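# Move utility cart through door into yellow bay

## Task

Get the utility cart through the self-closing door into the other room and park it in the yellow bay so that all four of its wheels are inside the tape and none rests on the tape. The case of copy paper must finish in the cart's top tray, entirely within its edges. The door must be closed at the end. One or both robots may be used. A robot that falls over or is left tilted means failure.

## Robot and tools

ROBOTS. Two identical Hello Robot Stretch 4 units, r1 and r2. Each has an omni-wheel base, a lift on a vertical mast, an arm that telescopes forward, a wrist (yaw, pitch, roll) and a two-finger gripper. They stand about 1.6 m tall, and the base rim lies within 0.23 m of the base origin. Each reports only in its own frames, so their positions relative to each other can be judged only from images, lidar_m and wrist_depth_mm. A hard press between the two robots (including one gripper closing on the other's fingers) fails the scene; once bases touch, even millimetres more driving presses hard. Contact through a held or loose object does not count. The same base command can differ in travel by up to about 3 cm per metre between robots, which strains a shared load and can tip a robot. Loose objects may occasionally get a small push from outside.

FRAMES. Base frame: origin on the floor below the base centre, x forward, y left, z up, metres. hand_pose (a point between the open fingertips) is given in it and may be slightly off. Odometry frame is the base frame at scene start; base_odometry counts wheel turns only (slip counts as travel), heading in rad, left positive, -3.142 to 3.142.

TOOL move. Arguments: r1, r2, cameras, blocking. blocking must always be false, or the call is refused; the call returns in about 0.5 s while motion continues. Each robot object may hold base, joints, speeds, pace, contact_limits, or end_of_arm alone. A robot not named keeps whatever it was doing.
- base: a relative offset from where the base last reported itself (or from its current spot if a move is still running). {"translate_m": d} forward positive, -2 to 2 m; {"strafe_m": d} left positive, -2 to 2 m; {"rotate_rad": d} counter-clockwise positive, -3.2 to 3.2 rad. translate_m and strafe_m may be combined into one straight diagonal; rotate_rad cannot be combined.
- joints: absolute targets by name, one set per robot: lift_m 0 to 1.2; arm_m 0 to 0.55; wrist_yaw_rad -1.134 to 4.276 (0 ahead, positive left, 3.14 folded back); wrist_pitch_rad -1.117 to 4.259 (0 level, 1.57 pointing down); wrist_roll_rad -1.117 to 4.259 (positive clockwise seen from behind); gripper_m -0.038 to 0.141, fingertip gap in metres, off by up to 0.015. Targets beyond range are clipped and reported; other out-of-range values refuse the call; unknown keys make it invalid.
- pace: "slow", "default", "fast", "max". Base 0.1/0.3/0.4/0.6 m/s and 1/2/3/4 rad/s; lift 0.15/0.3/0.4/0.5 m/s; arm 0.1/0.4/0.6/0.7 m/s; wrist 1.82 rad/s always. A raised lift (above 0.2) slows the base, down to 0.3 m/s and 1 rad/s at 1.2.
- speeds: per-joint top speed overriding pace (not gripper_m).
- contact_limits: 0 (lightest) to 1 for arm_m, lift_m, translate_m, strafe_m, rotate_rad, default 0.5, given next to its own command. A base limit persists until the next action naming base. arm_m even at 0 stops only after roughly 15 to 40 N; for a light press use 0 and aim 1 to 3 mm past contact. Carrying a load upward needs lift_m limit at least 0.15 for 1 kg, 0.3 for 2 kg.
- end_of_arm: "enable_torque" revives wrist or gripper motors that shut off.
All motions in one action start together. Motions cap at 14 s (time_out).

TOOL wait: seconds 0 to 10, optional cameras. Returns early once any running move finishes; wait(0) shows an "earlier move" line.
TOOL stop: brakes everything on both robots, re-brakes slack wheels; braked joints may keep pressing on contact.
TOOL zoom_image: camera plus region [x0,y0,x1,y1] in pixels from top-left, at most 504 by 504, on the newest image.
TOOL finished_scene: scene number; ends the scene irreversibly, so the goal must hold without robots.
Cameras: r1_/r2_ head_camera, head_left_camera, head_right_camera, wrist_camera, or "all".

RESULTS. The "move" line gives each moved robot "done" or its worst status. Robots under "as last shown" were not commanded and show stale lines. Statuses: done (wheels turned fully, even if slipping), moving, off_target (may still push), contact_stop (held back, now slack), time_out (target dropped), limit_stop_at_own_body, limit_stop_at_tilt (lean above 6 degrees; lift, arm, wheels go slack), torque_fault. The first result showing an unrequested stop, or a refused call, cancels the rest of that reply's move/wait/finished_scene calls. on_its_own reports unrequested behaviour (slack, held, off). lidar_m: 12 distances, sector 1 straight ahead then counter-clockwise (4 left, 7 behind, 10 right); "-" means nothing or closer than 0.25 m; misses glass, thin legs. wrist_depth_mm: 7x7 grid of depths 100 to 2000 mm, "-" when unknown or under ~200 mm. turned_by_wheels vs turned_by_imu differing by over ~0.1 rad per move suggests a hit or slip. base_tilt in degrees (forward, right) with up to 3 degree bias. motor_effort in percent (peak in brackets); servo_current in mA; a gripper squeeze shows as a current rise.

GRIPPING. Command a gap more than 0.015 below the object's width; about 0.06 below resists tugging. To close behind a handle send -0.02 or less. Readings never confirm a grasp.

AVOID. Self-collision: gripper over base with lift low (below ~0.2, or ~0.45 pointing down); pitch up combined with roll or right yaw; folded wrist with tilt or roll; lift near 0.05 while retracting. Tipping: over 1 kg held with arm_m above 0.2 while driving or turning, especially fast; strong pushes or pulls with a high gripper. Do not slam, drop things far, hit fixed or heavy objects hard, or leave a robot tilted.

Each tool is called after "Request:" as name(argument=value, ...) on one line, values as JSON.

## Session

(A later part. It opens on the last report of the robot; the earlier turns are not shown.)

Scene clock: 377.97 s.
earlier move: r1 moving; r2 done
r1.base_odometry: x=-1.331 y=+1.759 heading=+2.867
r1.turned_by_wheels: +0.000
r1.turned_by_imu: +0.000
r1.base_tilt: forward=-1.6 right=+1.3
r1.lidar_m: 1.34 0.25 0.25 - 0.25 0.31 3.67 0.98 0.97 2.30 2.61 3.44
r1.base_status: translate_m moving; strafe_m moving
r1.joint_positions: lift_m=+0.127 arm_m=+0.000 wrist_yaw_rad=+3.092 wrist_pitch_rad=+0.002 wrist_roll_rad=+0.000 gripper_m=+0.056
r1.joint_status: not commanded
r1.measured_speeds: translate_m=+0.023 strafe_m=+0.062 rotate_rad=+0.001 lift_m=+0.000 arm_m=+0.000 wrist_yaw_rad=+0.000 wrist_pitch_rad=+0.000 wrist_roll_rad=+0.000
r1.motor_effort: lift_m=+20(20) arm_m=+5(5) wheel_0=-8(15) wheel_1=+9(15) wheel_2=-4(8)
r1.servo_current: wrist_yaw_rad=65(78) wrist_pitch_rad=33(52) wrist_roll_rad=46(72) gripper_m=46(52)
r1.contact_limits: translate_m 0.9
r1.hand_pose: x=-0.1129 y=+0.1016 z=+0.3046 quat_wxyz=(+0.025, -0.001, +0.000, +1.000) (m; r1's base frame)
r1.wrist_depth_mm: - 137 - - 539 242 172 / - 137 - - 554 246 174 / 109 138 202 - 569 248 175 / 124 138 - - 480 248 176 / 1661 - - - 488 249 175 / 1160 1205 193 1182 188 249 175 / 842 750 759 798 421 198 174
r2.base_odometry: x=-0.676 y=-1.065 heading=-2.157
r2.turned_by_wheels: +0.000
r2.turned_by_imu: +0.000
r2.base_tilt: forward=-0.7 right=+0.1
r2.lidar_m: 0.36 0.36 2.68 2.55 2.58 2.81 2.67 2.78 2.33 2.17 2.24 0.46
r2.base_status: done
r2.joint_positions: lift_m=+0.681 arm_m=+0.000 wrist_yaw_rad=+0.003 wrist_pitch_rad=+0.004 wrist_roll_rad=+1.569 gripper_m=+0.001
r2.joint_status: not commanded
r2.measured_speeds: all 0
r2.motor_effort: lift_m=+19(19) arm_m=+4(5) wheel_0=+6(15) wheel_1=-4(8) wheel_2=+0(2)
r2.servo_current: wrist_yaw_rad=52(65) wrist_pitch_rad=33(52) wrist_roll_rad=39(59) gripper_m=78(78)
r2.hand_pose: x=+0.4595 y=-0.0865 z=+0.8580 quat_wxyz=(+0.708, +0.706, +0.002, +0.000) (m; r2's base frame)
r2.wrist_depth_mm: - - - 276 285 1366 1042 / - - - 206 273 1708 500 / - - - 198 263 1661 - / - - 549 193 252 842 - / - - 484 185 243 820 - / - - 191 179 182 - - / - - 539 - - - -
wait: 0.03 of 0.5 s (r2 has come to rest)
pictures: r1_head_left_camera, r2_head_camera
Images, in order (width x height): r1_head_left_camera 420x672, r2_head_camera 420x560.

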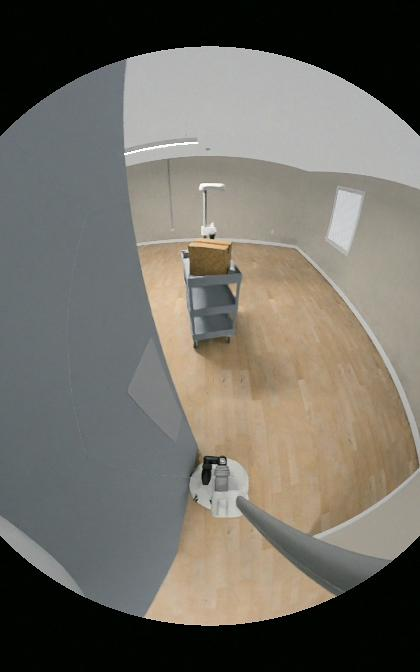

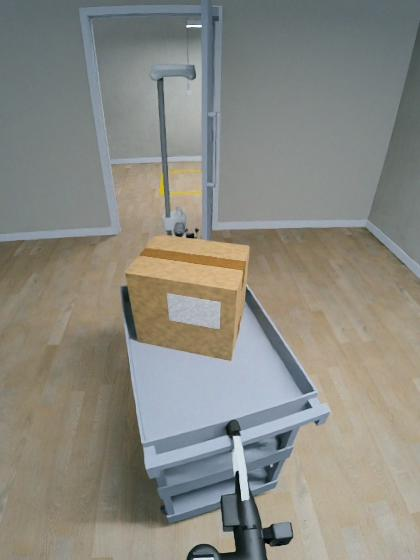

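Request:
move(blocking=false, r1={"base": {"translate_m": -0.01, "strafe_m": 0.45}, "pace": "slow", "contact_limits": {"translate_m": 0.7}}, r2={"base": {"translate_m": 0.19, "strafe_m": 0.06}, "pace": "slow"})

Request:
wait(seconds=2)

Request:
wait(seconds=1.5, cameras=["r1_head_left_camera", "r2_head_camera"])

Scene clock: 394.73 s.
earlier move: r1 done
move: r1 moving; r2 moving
r1.base_odometry: x=-1.348 y=+1.729 heading=+2.867
r1.turned_by_wheels: +0.000
r1.turned_by_imu: +0.000
r1.base_tilt: forward=-1.6 right=+1.3
r1.lidar_m: 1.33 0.26 0.25 - 0.25 0.29 3.70 1.04 0.99 2.33 2.65 3.49
r1.base_status: translate_m moving; strafe_m moving
r1.joint_positions: lift_m=+0.127 arm_m=+0.000 wrist_yaw_rad=+3.092 wrist_pitch_rad=+0.002 wrist_roll_rad=+0.000 gripper_m=+0.056
r1.joint_status: not commanded
r1.measured_speeds: translate_m=-0.001 strafe_m=+0.055 rotate_rad=+0.004 lift_m=+0.000 arm_m=+0.000 wrist_yaw_rad=+0.000 wrist_pitch_rad=+0.000 wrist_roll_rad=+0.000
r1.motor_effort: lift_m=+20(20) arm_m=+5(5) wheel_0=-14(17) wheel_1=+9(13) wheel_2=+2(3)
r1.servo_current: wrist_yaw_rad=39(59) wrist_pitch_rad=46(46) wrist_roll_rad=52(65) gripper_m=39(46)
r1.contact_limits: translate_m 0.7
r1.hand_pose: x=-0.1129 y=+0.1016 z=+0.3046 quat_wxyz=(+0.025, -0.001, +0.000, +1.000) (m; r1's base frame)
r1.wrist_depth_mm: - 137 - - 399 243 - / - 137 - - 404 229 166 / 109 137 203 - 404 248 167 / 123 138 - - 466 232 168 / 1661 - - - 413 230 168 / 1182 1205 193 1182 189 231 168 / 842 750 750 798 410 200 -
r2.base_odometry: x=-0.680 y=-1.077 heading=-2.157
r2.turned_by_wheels: +0.000
r2.turned_by_imu: +0.001
r2.base_tilt: forward=-0.7 right=+0.1
r2.lidar_m: 0.36 0.37 2.72 2.54 2.60 2.82 2.69 2.75 2.31 2.18 2.26 0.46
r2.base_status: translate_m moving; strafe_m moving
r2.joint_positions: lift_m=+0.681 arm_m=+0.000 wrist_yaw_rad=+0.000 wrist_pitch_rad=+0.004 wrist_roll_rad=+1.569 gripper_m=+0.001
r2.joint_status: not commanded
r2.measured_speeds: translate_m=+0.048 strafe_m=+0.015 rotate_rad=-0.002 lift_m=+0.000 arm_m=+0.000 wrist_yaw_rad=-0.013 wrist_pitch_rad=+0.000 wrist_roll_rad=+0.000
r2.motor_effort: lift_m=+19(19) arm_m=+5(5) wheel_0=+2(9) wheel_1=+10(10) wheel_2=-11(13)
r2.servo_current: wrist_yaw_rad=59(59) wrist_pitch_rad=39(46) wrist_roll_rad=52(59) gripper_m=72(78)
r2.hand_pose: x=+0.4593 y=-0.0873 z=+0.8580 quat_wxyz=(+0.708, +0.706, +0.002, -0.001) (m; r2's base frame)
r2.wrist_depth_mm: - - - 281 287 1366 1098 / - - - 208 273 1661 500 / - - - 197 262 1708 - / - - 569 191 251 831 - / - - 480 184 241 820 - / - - 191 177 185 - - / - - 525 - - - -
pictures: none

Scene clock: 396.73 s.
earlier move: r1 moving; r2 moving
r1.base_odometry: x=-1.396 y=+1.544 heading=+2.867
r1.turned_by_wheels: +0.000
r1.turned_by_imu: +0.002
r1.base_tilt: forward=-1.5 right=+1.4
r1.lidar_m: 1.14 0.37 0.25 - 0.25 0.25 0.45 3.77 1.15 2.36 2.83 1.24
r1.base_status: translate_m moving; strafe_m moving
r1.joint_positions: lift_m=+0.127 arm_m=+0.000 wrist_yaw_rad=+3.092 wrist_pitch_rad=+0.002 wrist_roll_rad=+0.000 gripper_m=+0.056
r1.joint_status: not commanded
r1.measured_speeds: translate_m=+0.014 strafe_m=+0.104 rotate_rad=-0.071 lift_m=+0.000 arm_m=+0.002 wrist_yaw_rad=+0.000 wrist_pitch_rad=+0.000 wrist_roll_rad=+0.000
r1.motor_effort: lift_m=+20(20) arm_m=+4(5) wheel_0=-22(22) wheel_1=+24(24) wheel_2=+8(8)
r1.servo_current: wrist_yaw_rad=39(65) wrist_pitch_rad=39(52) wrist_roll_rad=72(72) gripper_m=46(46)
r1.contact_limits: translate_m 0.7
r1.hand_pose: x=-0.1129 y=+0.1016 z=+0.3046 quat_wxyz=(+0.025, -0.001, +0.000, +1.000) (m; r1's base frame)
r1.wrist_depth_mm: - 137 - 445 279 194 - / - 138 - 449 282 195 - / 112 138 220 455 283 195 160 / 129 142 - 455 286 196 159 / 1756 - - 459 286 197 160 / 1229 1205 193 469 191 197 160 / 854 750 750 143 270 180 -
r2.base_odometry: x=-0.728 y=-1.247 heading=-2.157
r2.turned_by_wheels: +0.000
r2.turned_by_imu: +0.000
r2.base_tilt: forward=-0.7 right=+0.0
r2.lidar_m: 0.38 0.38 2.62 2.50 2.57 3.04 2.88 2.95 2.34 2.24 2.32 0.44
r2.base_status: translate_m moving; strafe_m moving
r2.joint_positions: lift_m=+0.681 arm_m=+0.000 wrist_yaw_rad=-0.003 wrist_pitch_rad=+0.004 wrist_roll_rad=+1.569 gripper_m=+0.001
r2.joint_status: not commanded
r2.measured_speeds: translate_m=+0.045 strafe_m=+0.015 rotate_rad=-0.001 lift_m=+0.000 arm_m=+0.000 wrist_yaw_rad=+0.000 wrist_pitch_rad=+0.000 wrist_roll_rad=+0.000
r2.motor_effort: lift_m=+19(19) arm_m=+4(5) wheel_0=+2(9) wheel_1=+5(10) wheel_2=-8(14)
r2.servo_current: wrist_yaw_rad=52(65) wrist_pitch_rad=39(52) wrist_roll_rad=59(59) gripper_m=65(78)
r2.hand_pose: x=+0.4590 y=-0.0882 z=+0.8580 quat_wxyz=(+0.708, +0.706, +0.000, -0.002) (m; r2's base frame)
r2.wrist_depth_mm: - - - 195 259 1661 1160 / - - - 191 252 1661 496 / - - 1756 186 248 809 - / - - 473 182 242 842 - / - - 496 180 237 831 - / - - 191 176 183 - - / - - 564 - - - -
wait: 2.00 s; no rest
pictures: none

Scene clock: 397.47 s.
earlier move: r1 contact_stop; r2 done
r1.base_odometry: x=-1.401 y=+1.523 heading=+2.870
r1.turned_by_wheels: +0.003
r1.turned_by_imu: -0.012
r1.base_tilt: forward=-1.6 right=+1.2
r1.lidar_m: 1.14 0.39 0.25 - 0.25 0.25 0.44 3.74 1.13 2.28 2.83 1.26
r1.base_status: translate_m contact_stop; strafe_m contact_stop
r1.joint_positions: lift_m=+0.127 arm_m=+0.000 wrist_yaw_rad=+3.092 wrist_pitch_rad=+0.002 wrist_roll_rad=+0.000 gripper_m=+0.056
r1.joint_status: not commanded
r1.measured_speeds: translate_m=+0.002 strafe_m=-0.005 rotate_rad=+0.004 lift_m=+0.000 arm_m=+0.000 wrist_yaw_rad=+0.000 wrist_pitch_rad=+0.000 wrist_roll_rad=+0.000
r1.on_its_own: the wheels are slack since a contact_stop
r1.motor_effort: lift_m=+20(20) arm_m=+4(5) wheel_0=+1(34) wheel_1=+1(30) wheel_2=+1(13)
r1.servo_current: wrist_yaw_rad=46(65) wrist_pitch_rad=52(52) wrist_roll_rad=65(72) gripper_m=39(46)
r1.contact_limits: translate_m 0.7
r1.hand_pose: x=-0.1128 y=+0.1016 z=+0.3046 quat_wxyz=(+0.025, -0.001, +0.000, +1.000) (m; r1's base frame)
r1.wrist_depth_mm: 136 137 - 427 272 198 - / 108 138 - 427 276 191 - / 114 139 243 433 276 192 157 / 133 150 - 436 277 193 158 / 1921 - - 439 278 193 158 / 1182 1182 193 488 191 193 164 / 842 750 750 143 263 177 -
r2.base_odometry: x=-0.731 y=-1.257 heading=-2.157
r2.turned_by_wheels: +0.000
r2.turned_by_imu: +0.000
r2.base_tilt: forward=-0.7 right=+0.1
r2.lidar_m: 0.37 0.39 2.66 2.50 2.57 3.03 2.84 2.94 2.39 2.23 2.33 0.44
r2.base_status: done
r2.joint_positions: lift_m=+0.681 arm_m=+0.000 wrist_yaw_rad=-0.003 wrist_pitch_rad=+0.004 wrist_roll_rad=+1.569 gripper_m=+0.001
r2.joint_status: not commanded
r2.measured_speeds: all 0
r2.motor_effort: lift_m=+19(19) arm_m=+4(5) wheel_0=+1(9) wheel_1=+4(10) wheel_2=-8(14)
r2.servo_current: wrist_yaw_rad=59(65) wrist_pitch_rad=46(52) wrist_roll_rad=39(59) gripper_m=65(78)
r2.hand_pose: x=+0.4590 y=-0.0882 z=+0.8580 quat_wxyz=(+0.708, +0.706, +0.000, -0.002) (m; r2's base frame)
r2.wrist_depth_mm: - - - 193 258 1661 1118 / - - - 190 251 1708 504 / - - 1756 186 247 820 - / - - 477 182 241 842 - / - - 500 179 237 820 - / - - 191 176 183 - - / - - 569 - - - -
wait: 0.73 of 1.5 s (r2 has come to rest)
pictures: r1_head_left_camera, r2_head_camera
Images, in order (width x height): r1_head_left_camera 420x672, r2_head_camera 420x560.

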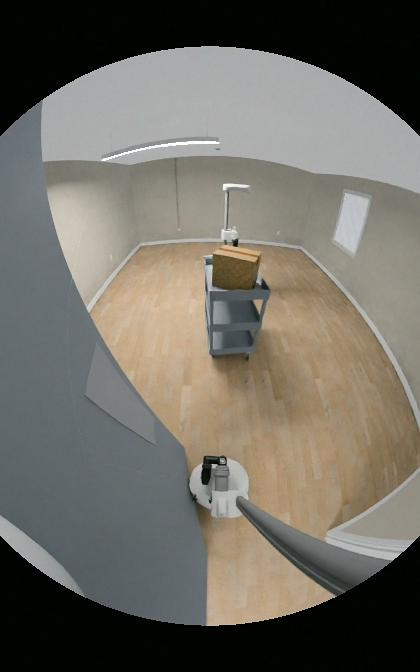

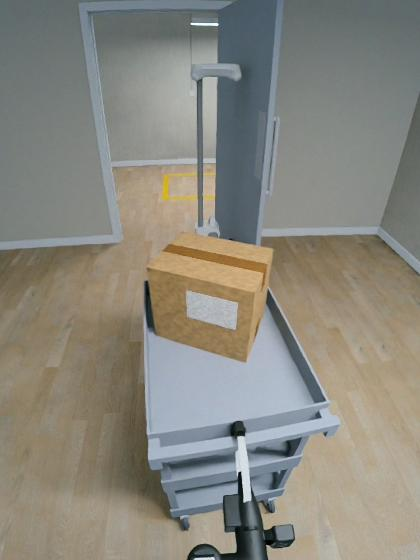

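Request:
move(blocking=false, r1={"base": {"strafe_m": 0.005}, "pace": "slow"})

Request:
wait(seconds=0.5, cameras=["r1_head_camera", "r1_head_right_camera", "r2_head_camera", "r2_head_left_camera"])

Scene clock: 439.57 s.
earlier move: r1 contact_stop
move: r1 moving
r1.base_odometry: x=-1.402 y=+1.519 heading=+2.870
r1.turned_by_wheels: +0.000
r1.turned_by_imu: +0.000
r1.base_tilt: forward=-1.6 right=+1.3
r1.lidar_m: 1.14 0.38 0.25 - 0.25 0.25 0.42 3.76 1.15 2.28 2.82 1.23
r1.base_status: earlier translate_m contact_stop (by the wheels' count: -0.005 of -0.010); earlier strafe_m contact_stop (by the wheels' count: +0.226 of +0.450); strafe_m moving
r1.joint_positions: lift_m=+0.127 arm_m=+0.000 wrist_yaw_rad=+3.092 wrist_pitch_rad=+0.002 wrist_roll_rad=+0.000 gripper_m=+0.056
r1.joint_status: not commanded
r1.measured_speeds: all 0
r1.motor_effort: lift_m=+20(20) arm_m=+4(4) wheel_0=-7(11) wheel_1=+10(12) wheel_2=+1(2)
r1.servo_current: wrist_yaw_rad=46(65) wrist_pitch_rad=46(46) wrist_roll_rad=39(65) gripper_m=39(46)
r1.hand_pose: x=-0.1128 y=+0.1016 z=+0.3046 quat_wxyz=(+0.025, -0.001, +0.000, +1.000) (m; r1's base frame)
r1.wrist_depth_mm: 136 138 - 421 271 197 - / 108 138 - 430 273 191 - / 114 139 236 430 274 192 157 / 134 150 - 430 276 193 158 / 1983 - - 433 277 194 158 / 1205 1205 194 480 191 194 164 / 831 759 759 143 264 178 -
r2: as last shown
r2.lidar_m: 0.36 0.37 2.62 2.49 2.56 3.02 2.87 2.95 2.38 2.25 2.31 0.43
r2.motor_effort: lift_m=+19(19) arm_m=+4(5) wheel_0=+0(1) wheel_1=+4(4) wheel_2=-7(8)
r2.servo_current: wrist_yaw_rad=39(59) wrist_pitch_rad=33(46) wrist_roll_rad=39(59) gripper_m=72(72)
r2.wrist_depth_mm: - - - 194 257 1708 1138 / - - - 190 252 1708 504 / - - 634 185 247 820 - / - - 477 182 242 831 - / - - 496 180 238 820 - / - - 192 175 183 - - / - - 574 - - - -
pictures: none

Scene clock: 439.77 s.
earlier move: r1 done
r1.base_odometry: x=-1.402 y=+1.519 heading=+2.870
r1.turned_by_wheels: +0.000
r1.turned_by_imu: +0.000
r1.base_tilt: forward=-1.6 right=+1.3
r1.lidar_m: 1.14 0.41 0.25 - 0.25 0.25 0.43 3.76 1.14 2.27 2.83 1.26
r1.base_status: done
r1.joint_positions: lift_m=+0.127 arm_m=+0.000 wrist_yaw_rad=+3.092 wrist_pitch_rad=+0.002 wrist_roll_rad=+0.000 gripper_m=+0.056
r1.joint_status: not commanded
r1.measured_speeds: all 0
r1.motor_effort: lift_m=+20(20) arm_m=+4(4) wheel_0=-7(11) wheel_1=+9(12) wheel_2=+0(2)
r1.servo_current: wrist_yaw_rad=52(65) wrist_pitch_rad=46(46) wrist_roll_rad=39(65) gripper_m=39(46)
r1.hand_pose: x=-0.1128 y=+0.1016 z=+0.3046 quat_wxyz=(+0.025, -0.001, +0.000, +1.000) (m; r1's base frame)
r1.wrist_depth_mm: 136 138 - 418 272 198 - / 107 138 - 427 274 191 - / 114 138 236 430 274 191 158 / 133 150 - 427 276 193 158 / 1983 - - 433 277 193 158 / 1182 1205 194 480 191 195 164 / 842 759 768 143 262 178 -
r2.base_odometry: x=-0.731 y=-1.257 heading=-2.157
r2.turned_by_wheels: +0.000
r2.turned_by_imu: +0.000
r2.base_tilt: forward=-0.7 right=+0.1
r2.lidar_m: 0.37 0.36 2.64 2.49 2.56 3.04 2.85 2.96 2.37 2.24 2.32 0.43
r2.base_status: not commanded
r2.joint_positions: lift_m=+0.681 arm_m=+0.000 wrist_yaw_rad=-0.003 wrist_pitch_rad=+0.004 wrist_roll_rad=+1.569 gripper_m=+0.001
r2.joint_status: not commanded
r2.measured_speeds: all 0
r2.motor_effort: lift_m=+19(19) arm_m=+4(5) wheel_0=+0(1) wheel_1=+4(4) wheel_2=-8(8)
r2.servo_current: wrist_yaw_rad=46(59) wrist_pitch_rad=46(46) wrist_roll_rad=52(59) gripper_m=65(72)
r2.hand_pose: x=+0.4590 y=-0.0882 z=+0.8580 quat_wxyz=(+0.708, +0.706, +0.000, -0.002) (m; r2's base frame)
r2.wrist_depth_mm: - - - 193 258 1661 1160 / - - - 190 251 1661 508 / - - 627 185 246 809 - / - - 473 181 242 842 - / - - 496 179 236 842 - / - - 191 176 183 - - / - - 569 - - - -
wait: 0.20 of 0.5 s (r1 has come to rest)
pictures: r1_head_camera, r1_head_right_camera, r2_head_camera, r2_head_left_camera
Images, in order (width x height): r1_head_camera 420x560, r1_head_right_camera 420x672, r2_head_camera 420x560, r2_head_left_camera 420x672.

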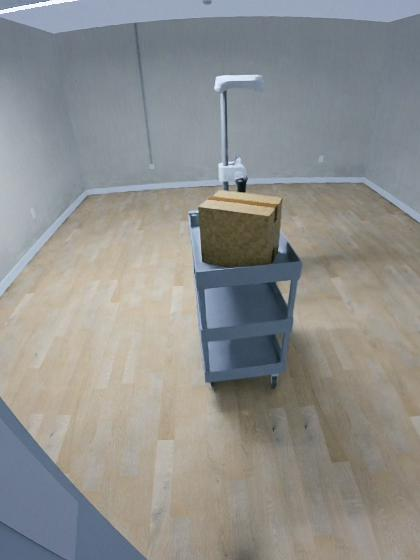

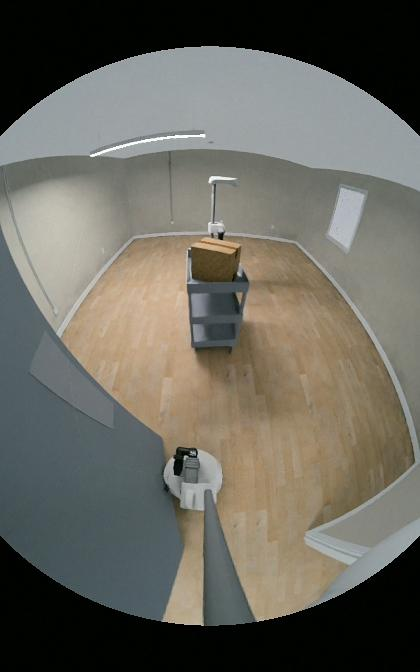

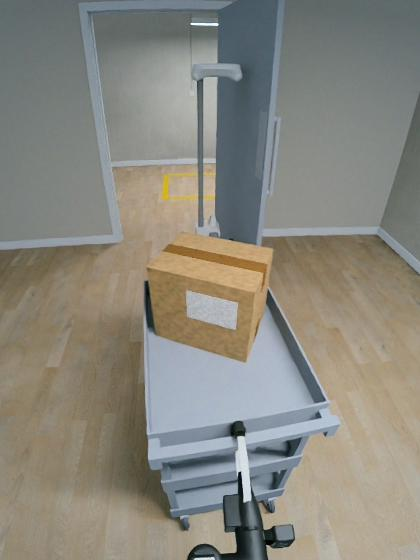

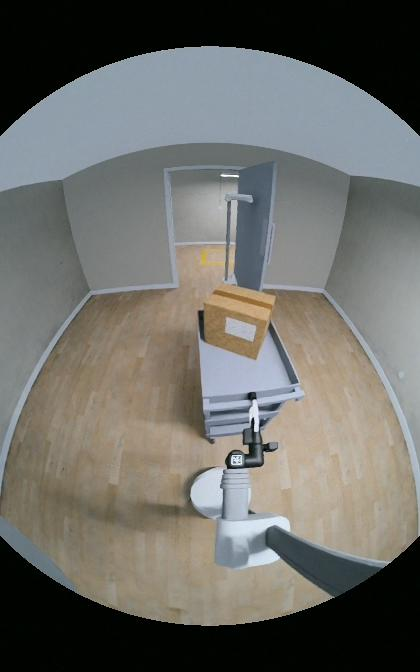

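Request:
move(blocking=false, r2={"base": {"strafe_m": -0.17}, "pace": "slow"})

Request:
wait(seconds=2.5, cameras=["r1_head_camera", "r2_head_camera"])

Scene clock: 512.80 s.
move: r2 moving
r1: as last shown
r1.lidar_m: 1.14 0.39 0.25 - 0.25 0.25 0.43 3.74 1.14 2.26 2.83 1.26
r1.motor_effort: lift_m=+20(20) arm_m=+4(4) wheel_0=-8(8) wheel_1=+9(9) wheel_2=+0(0)
r1.servo_current: wrist_yaw_rad=46(65) wrist_pitch_rad=39(46) wrist_roll_rad=46(65) gripper_m=39(46)
r1.wrist_depth_mm: 136 138 - 427 271 198 - / 108 138 - 427 273 192 - / 114 139 236 430 276 193 158 / 133 149 - 433 277 193 157 / - - - 436 277 193 158 / 1182 1205 194 484 191 193 164 / 842 750 759 143 262 177 -
r2.base_odometry: x=-0.743 y=-1.249 heading=-2.157
r2.turned_by_wheels: +0.000
r2.turned_by_imu: +0.001
r2.base_tilt: forward=-0.7 right=+0.1
r2.lidar_m: 0.36 0.40 2.69 2.51 2.57 3.02 2.87 2.95 2.38 2.22 2.30 0.45
r2.base_status: strafe_m moving
r2.joint_positions: lift_m=+0.681 arm_m=+0.000 wrist_yaw_rad=-0.001 wrist_pitch_rad=+0.004 wrist_roll_rad=+1.569 gripper_m=+0.001
r2.joint_status: not commanded
r2.measured_speeds: translate_m=+0.000 strafe_m=-0.056 rotate_rad=-0.001 lift_m=+0.000 arm_m=+0.000 wrist_yaw_rad=+0.025 wrist_pitch_rad=+0.000 wrist_roll_rad=+0.000
r2.motor_effort: lift_m=+19(19) arm_m=+5(5) wheel_0=+9(9) wheel_1=-6(9) wheel_2=-1(6)
r2.servo_current: wrist_yaw_rad=39(59) wrist_pitch_rad=46(46) wrist_roll_rad=59(59) gripper_m=72(72)
r2.hand_pose: x=+0.4591 y=-0.0878 z=+0.8580 quat_wxyz=(+0.708, +0.706, +0.001, -0.002) (m; r2's base frame)
r2.wrist_depth_mm: - - - 191 254 1708 1160 / - - - 188 249 1708 504 / - - 615 185 245 809 - / - - 477 181 241 831 - / - - 500 179 237 831 - / - - 521 176 181 - - / - - 574 - - - -
pictures: none

Scene clock: 515.17 s.
earlier move: r2 done
r1.base_odometry: x=-1.402 y=+1.519 heading=+2.870
r1.turned_by_wheels: +0.000
r1.turned_by_imu: +0.000
r1.base_tilt: forward=-1.6 right=+1.3
r1.lidar_m: 1.10 0.42 0.25 - 0.25 0.25 0.43 3.76 1.13 2.28 2.83 3.70
r1.base_status: not commanded
r1.joint_positions: lift_m=+0.127 arm_m=+0.000 wrist_yaw_rad=+3.092 wrist_pitch_rad=+0.002 wrist_roll_rad=+0.000 gripper_m=+0.056
r1.joint_status: not commanded
r1.measured_speeds: all 0
r1.motor_effort: lift_m=+20(20) arm_m=+4(4) wheel_0=-8(8) wheel_1=+9(10) wheel_2=+0(0)
r1.servo_current: wrist_yaw_rad=33(65) wrist_pitch_rad=39(52) wrist_roll_rad=59(65) gripper_m=39(46)
r1.hand_pose: x=-0.1128 y=+0.1016 z=+0.3046 quat_wxyz=(+0.025, -0.001, +0.000, +1.000) (m; r1's base frame)
r1.wrist_depth_mm: 136 138 - 418 272 197 - / 107 138 - 430 273 191 - / 114 138 236 430 276 192 158 / 133 149 - 430 276 193 158 / 1983 - - 433 277 193 158 / 1182 1229 193 484 190 194 164 / 854 750 759 143 260 178 -
r2.base_odometry: x=-0.873 y=-1.163 heading=-2.157
r2.turned_by_wheels: +0.000
r2.turned_by_imu: +0.001
r2.base_tilt: forward=-0.7 right=+0.0
r2.lidar_m: 0.34 0.32 2.83 2.69 2.71 3.00 2.84 2.95 2.20 2.07 2.15 0.47
r2.base_status: done
r2.joint_positions: lift_m=+0.681 arm_m=+0.000 wrist_yaw_rad=+0.003 wrist_pitch_rad=+0.004 wrist_roll_rad=+1.569 gripper_m=+0.001
r2.joint_status: not commanded
r2.measured_speeds: all 0
r2.motor_effort: lift_m=+19(19) arm_m=+4(5) wheel_0=+4(14) wheel_1=-5(10) wheel_2=+0(6)
r2.servo_current: wrist_yaw_rad=52(65) wrist_pitch_rad=46(52) wrist_roll_rad=46(59) gripper_m=59(78)
r2.hand_pose: x=+0.4595 y=-0.0866 z=+0.8580 quat_wxyz=(+0.708, +0.706, +0.002, +0.000) (m; r2's base frame)
r2.wrist_depth_mm: - - - 286 317 325 325 / - - - 282 298 1661 1229 / - - - 265 276 1708 508 / - - - 251 259 759 - / - - 477 186 245 820 - / - - 193 176 182 - - / - - 496 - - - -
wait: 2.37 of 2.5 s (r2 has come to rest)
pictures: r1_head_camera, r2_head_camera
Images, in order (width x height): r1_head_camera 420x560, r2_head_camera 420x560.

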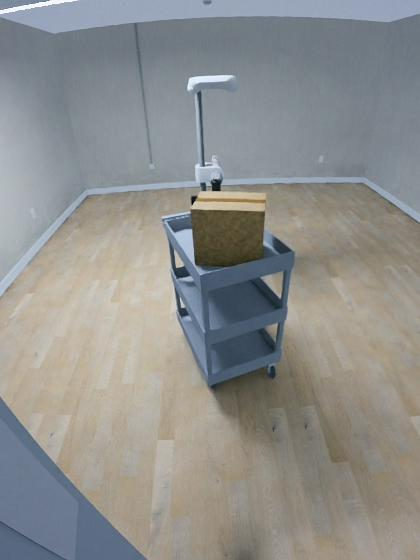

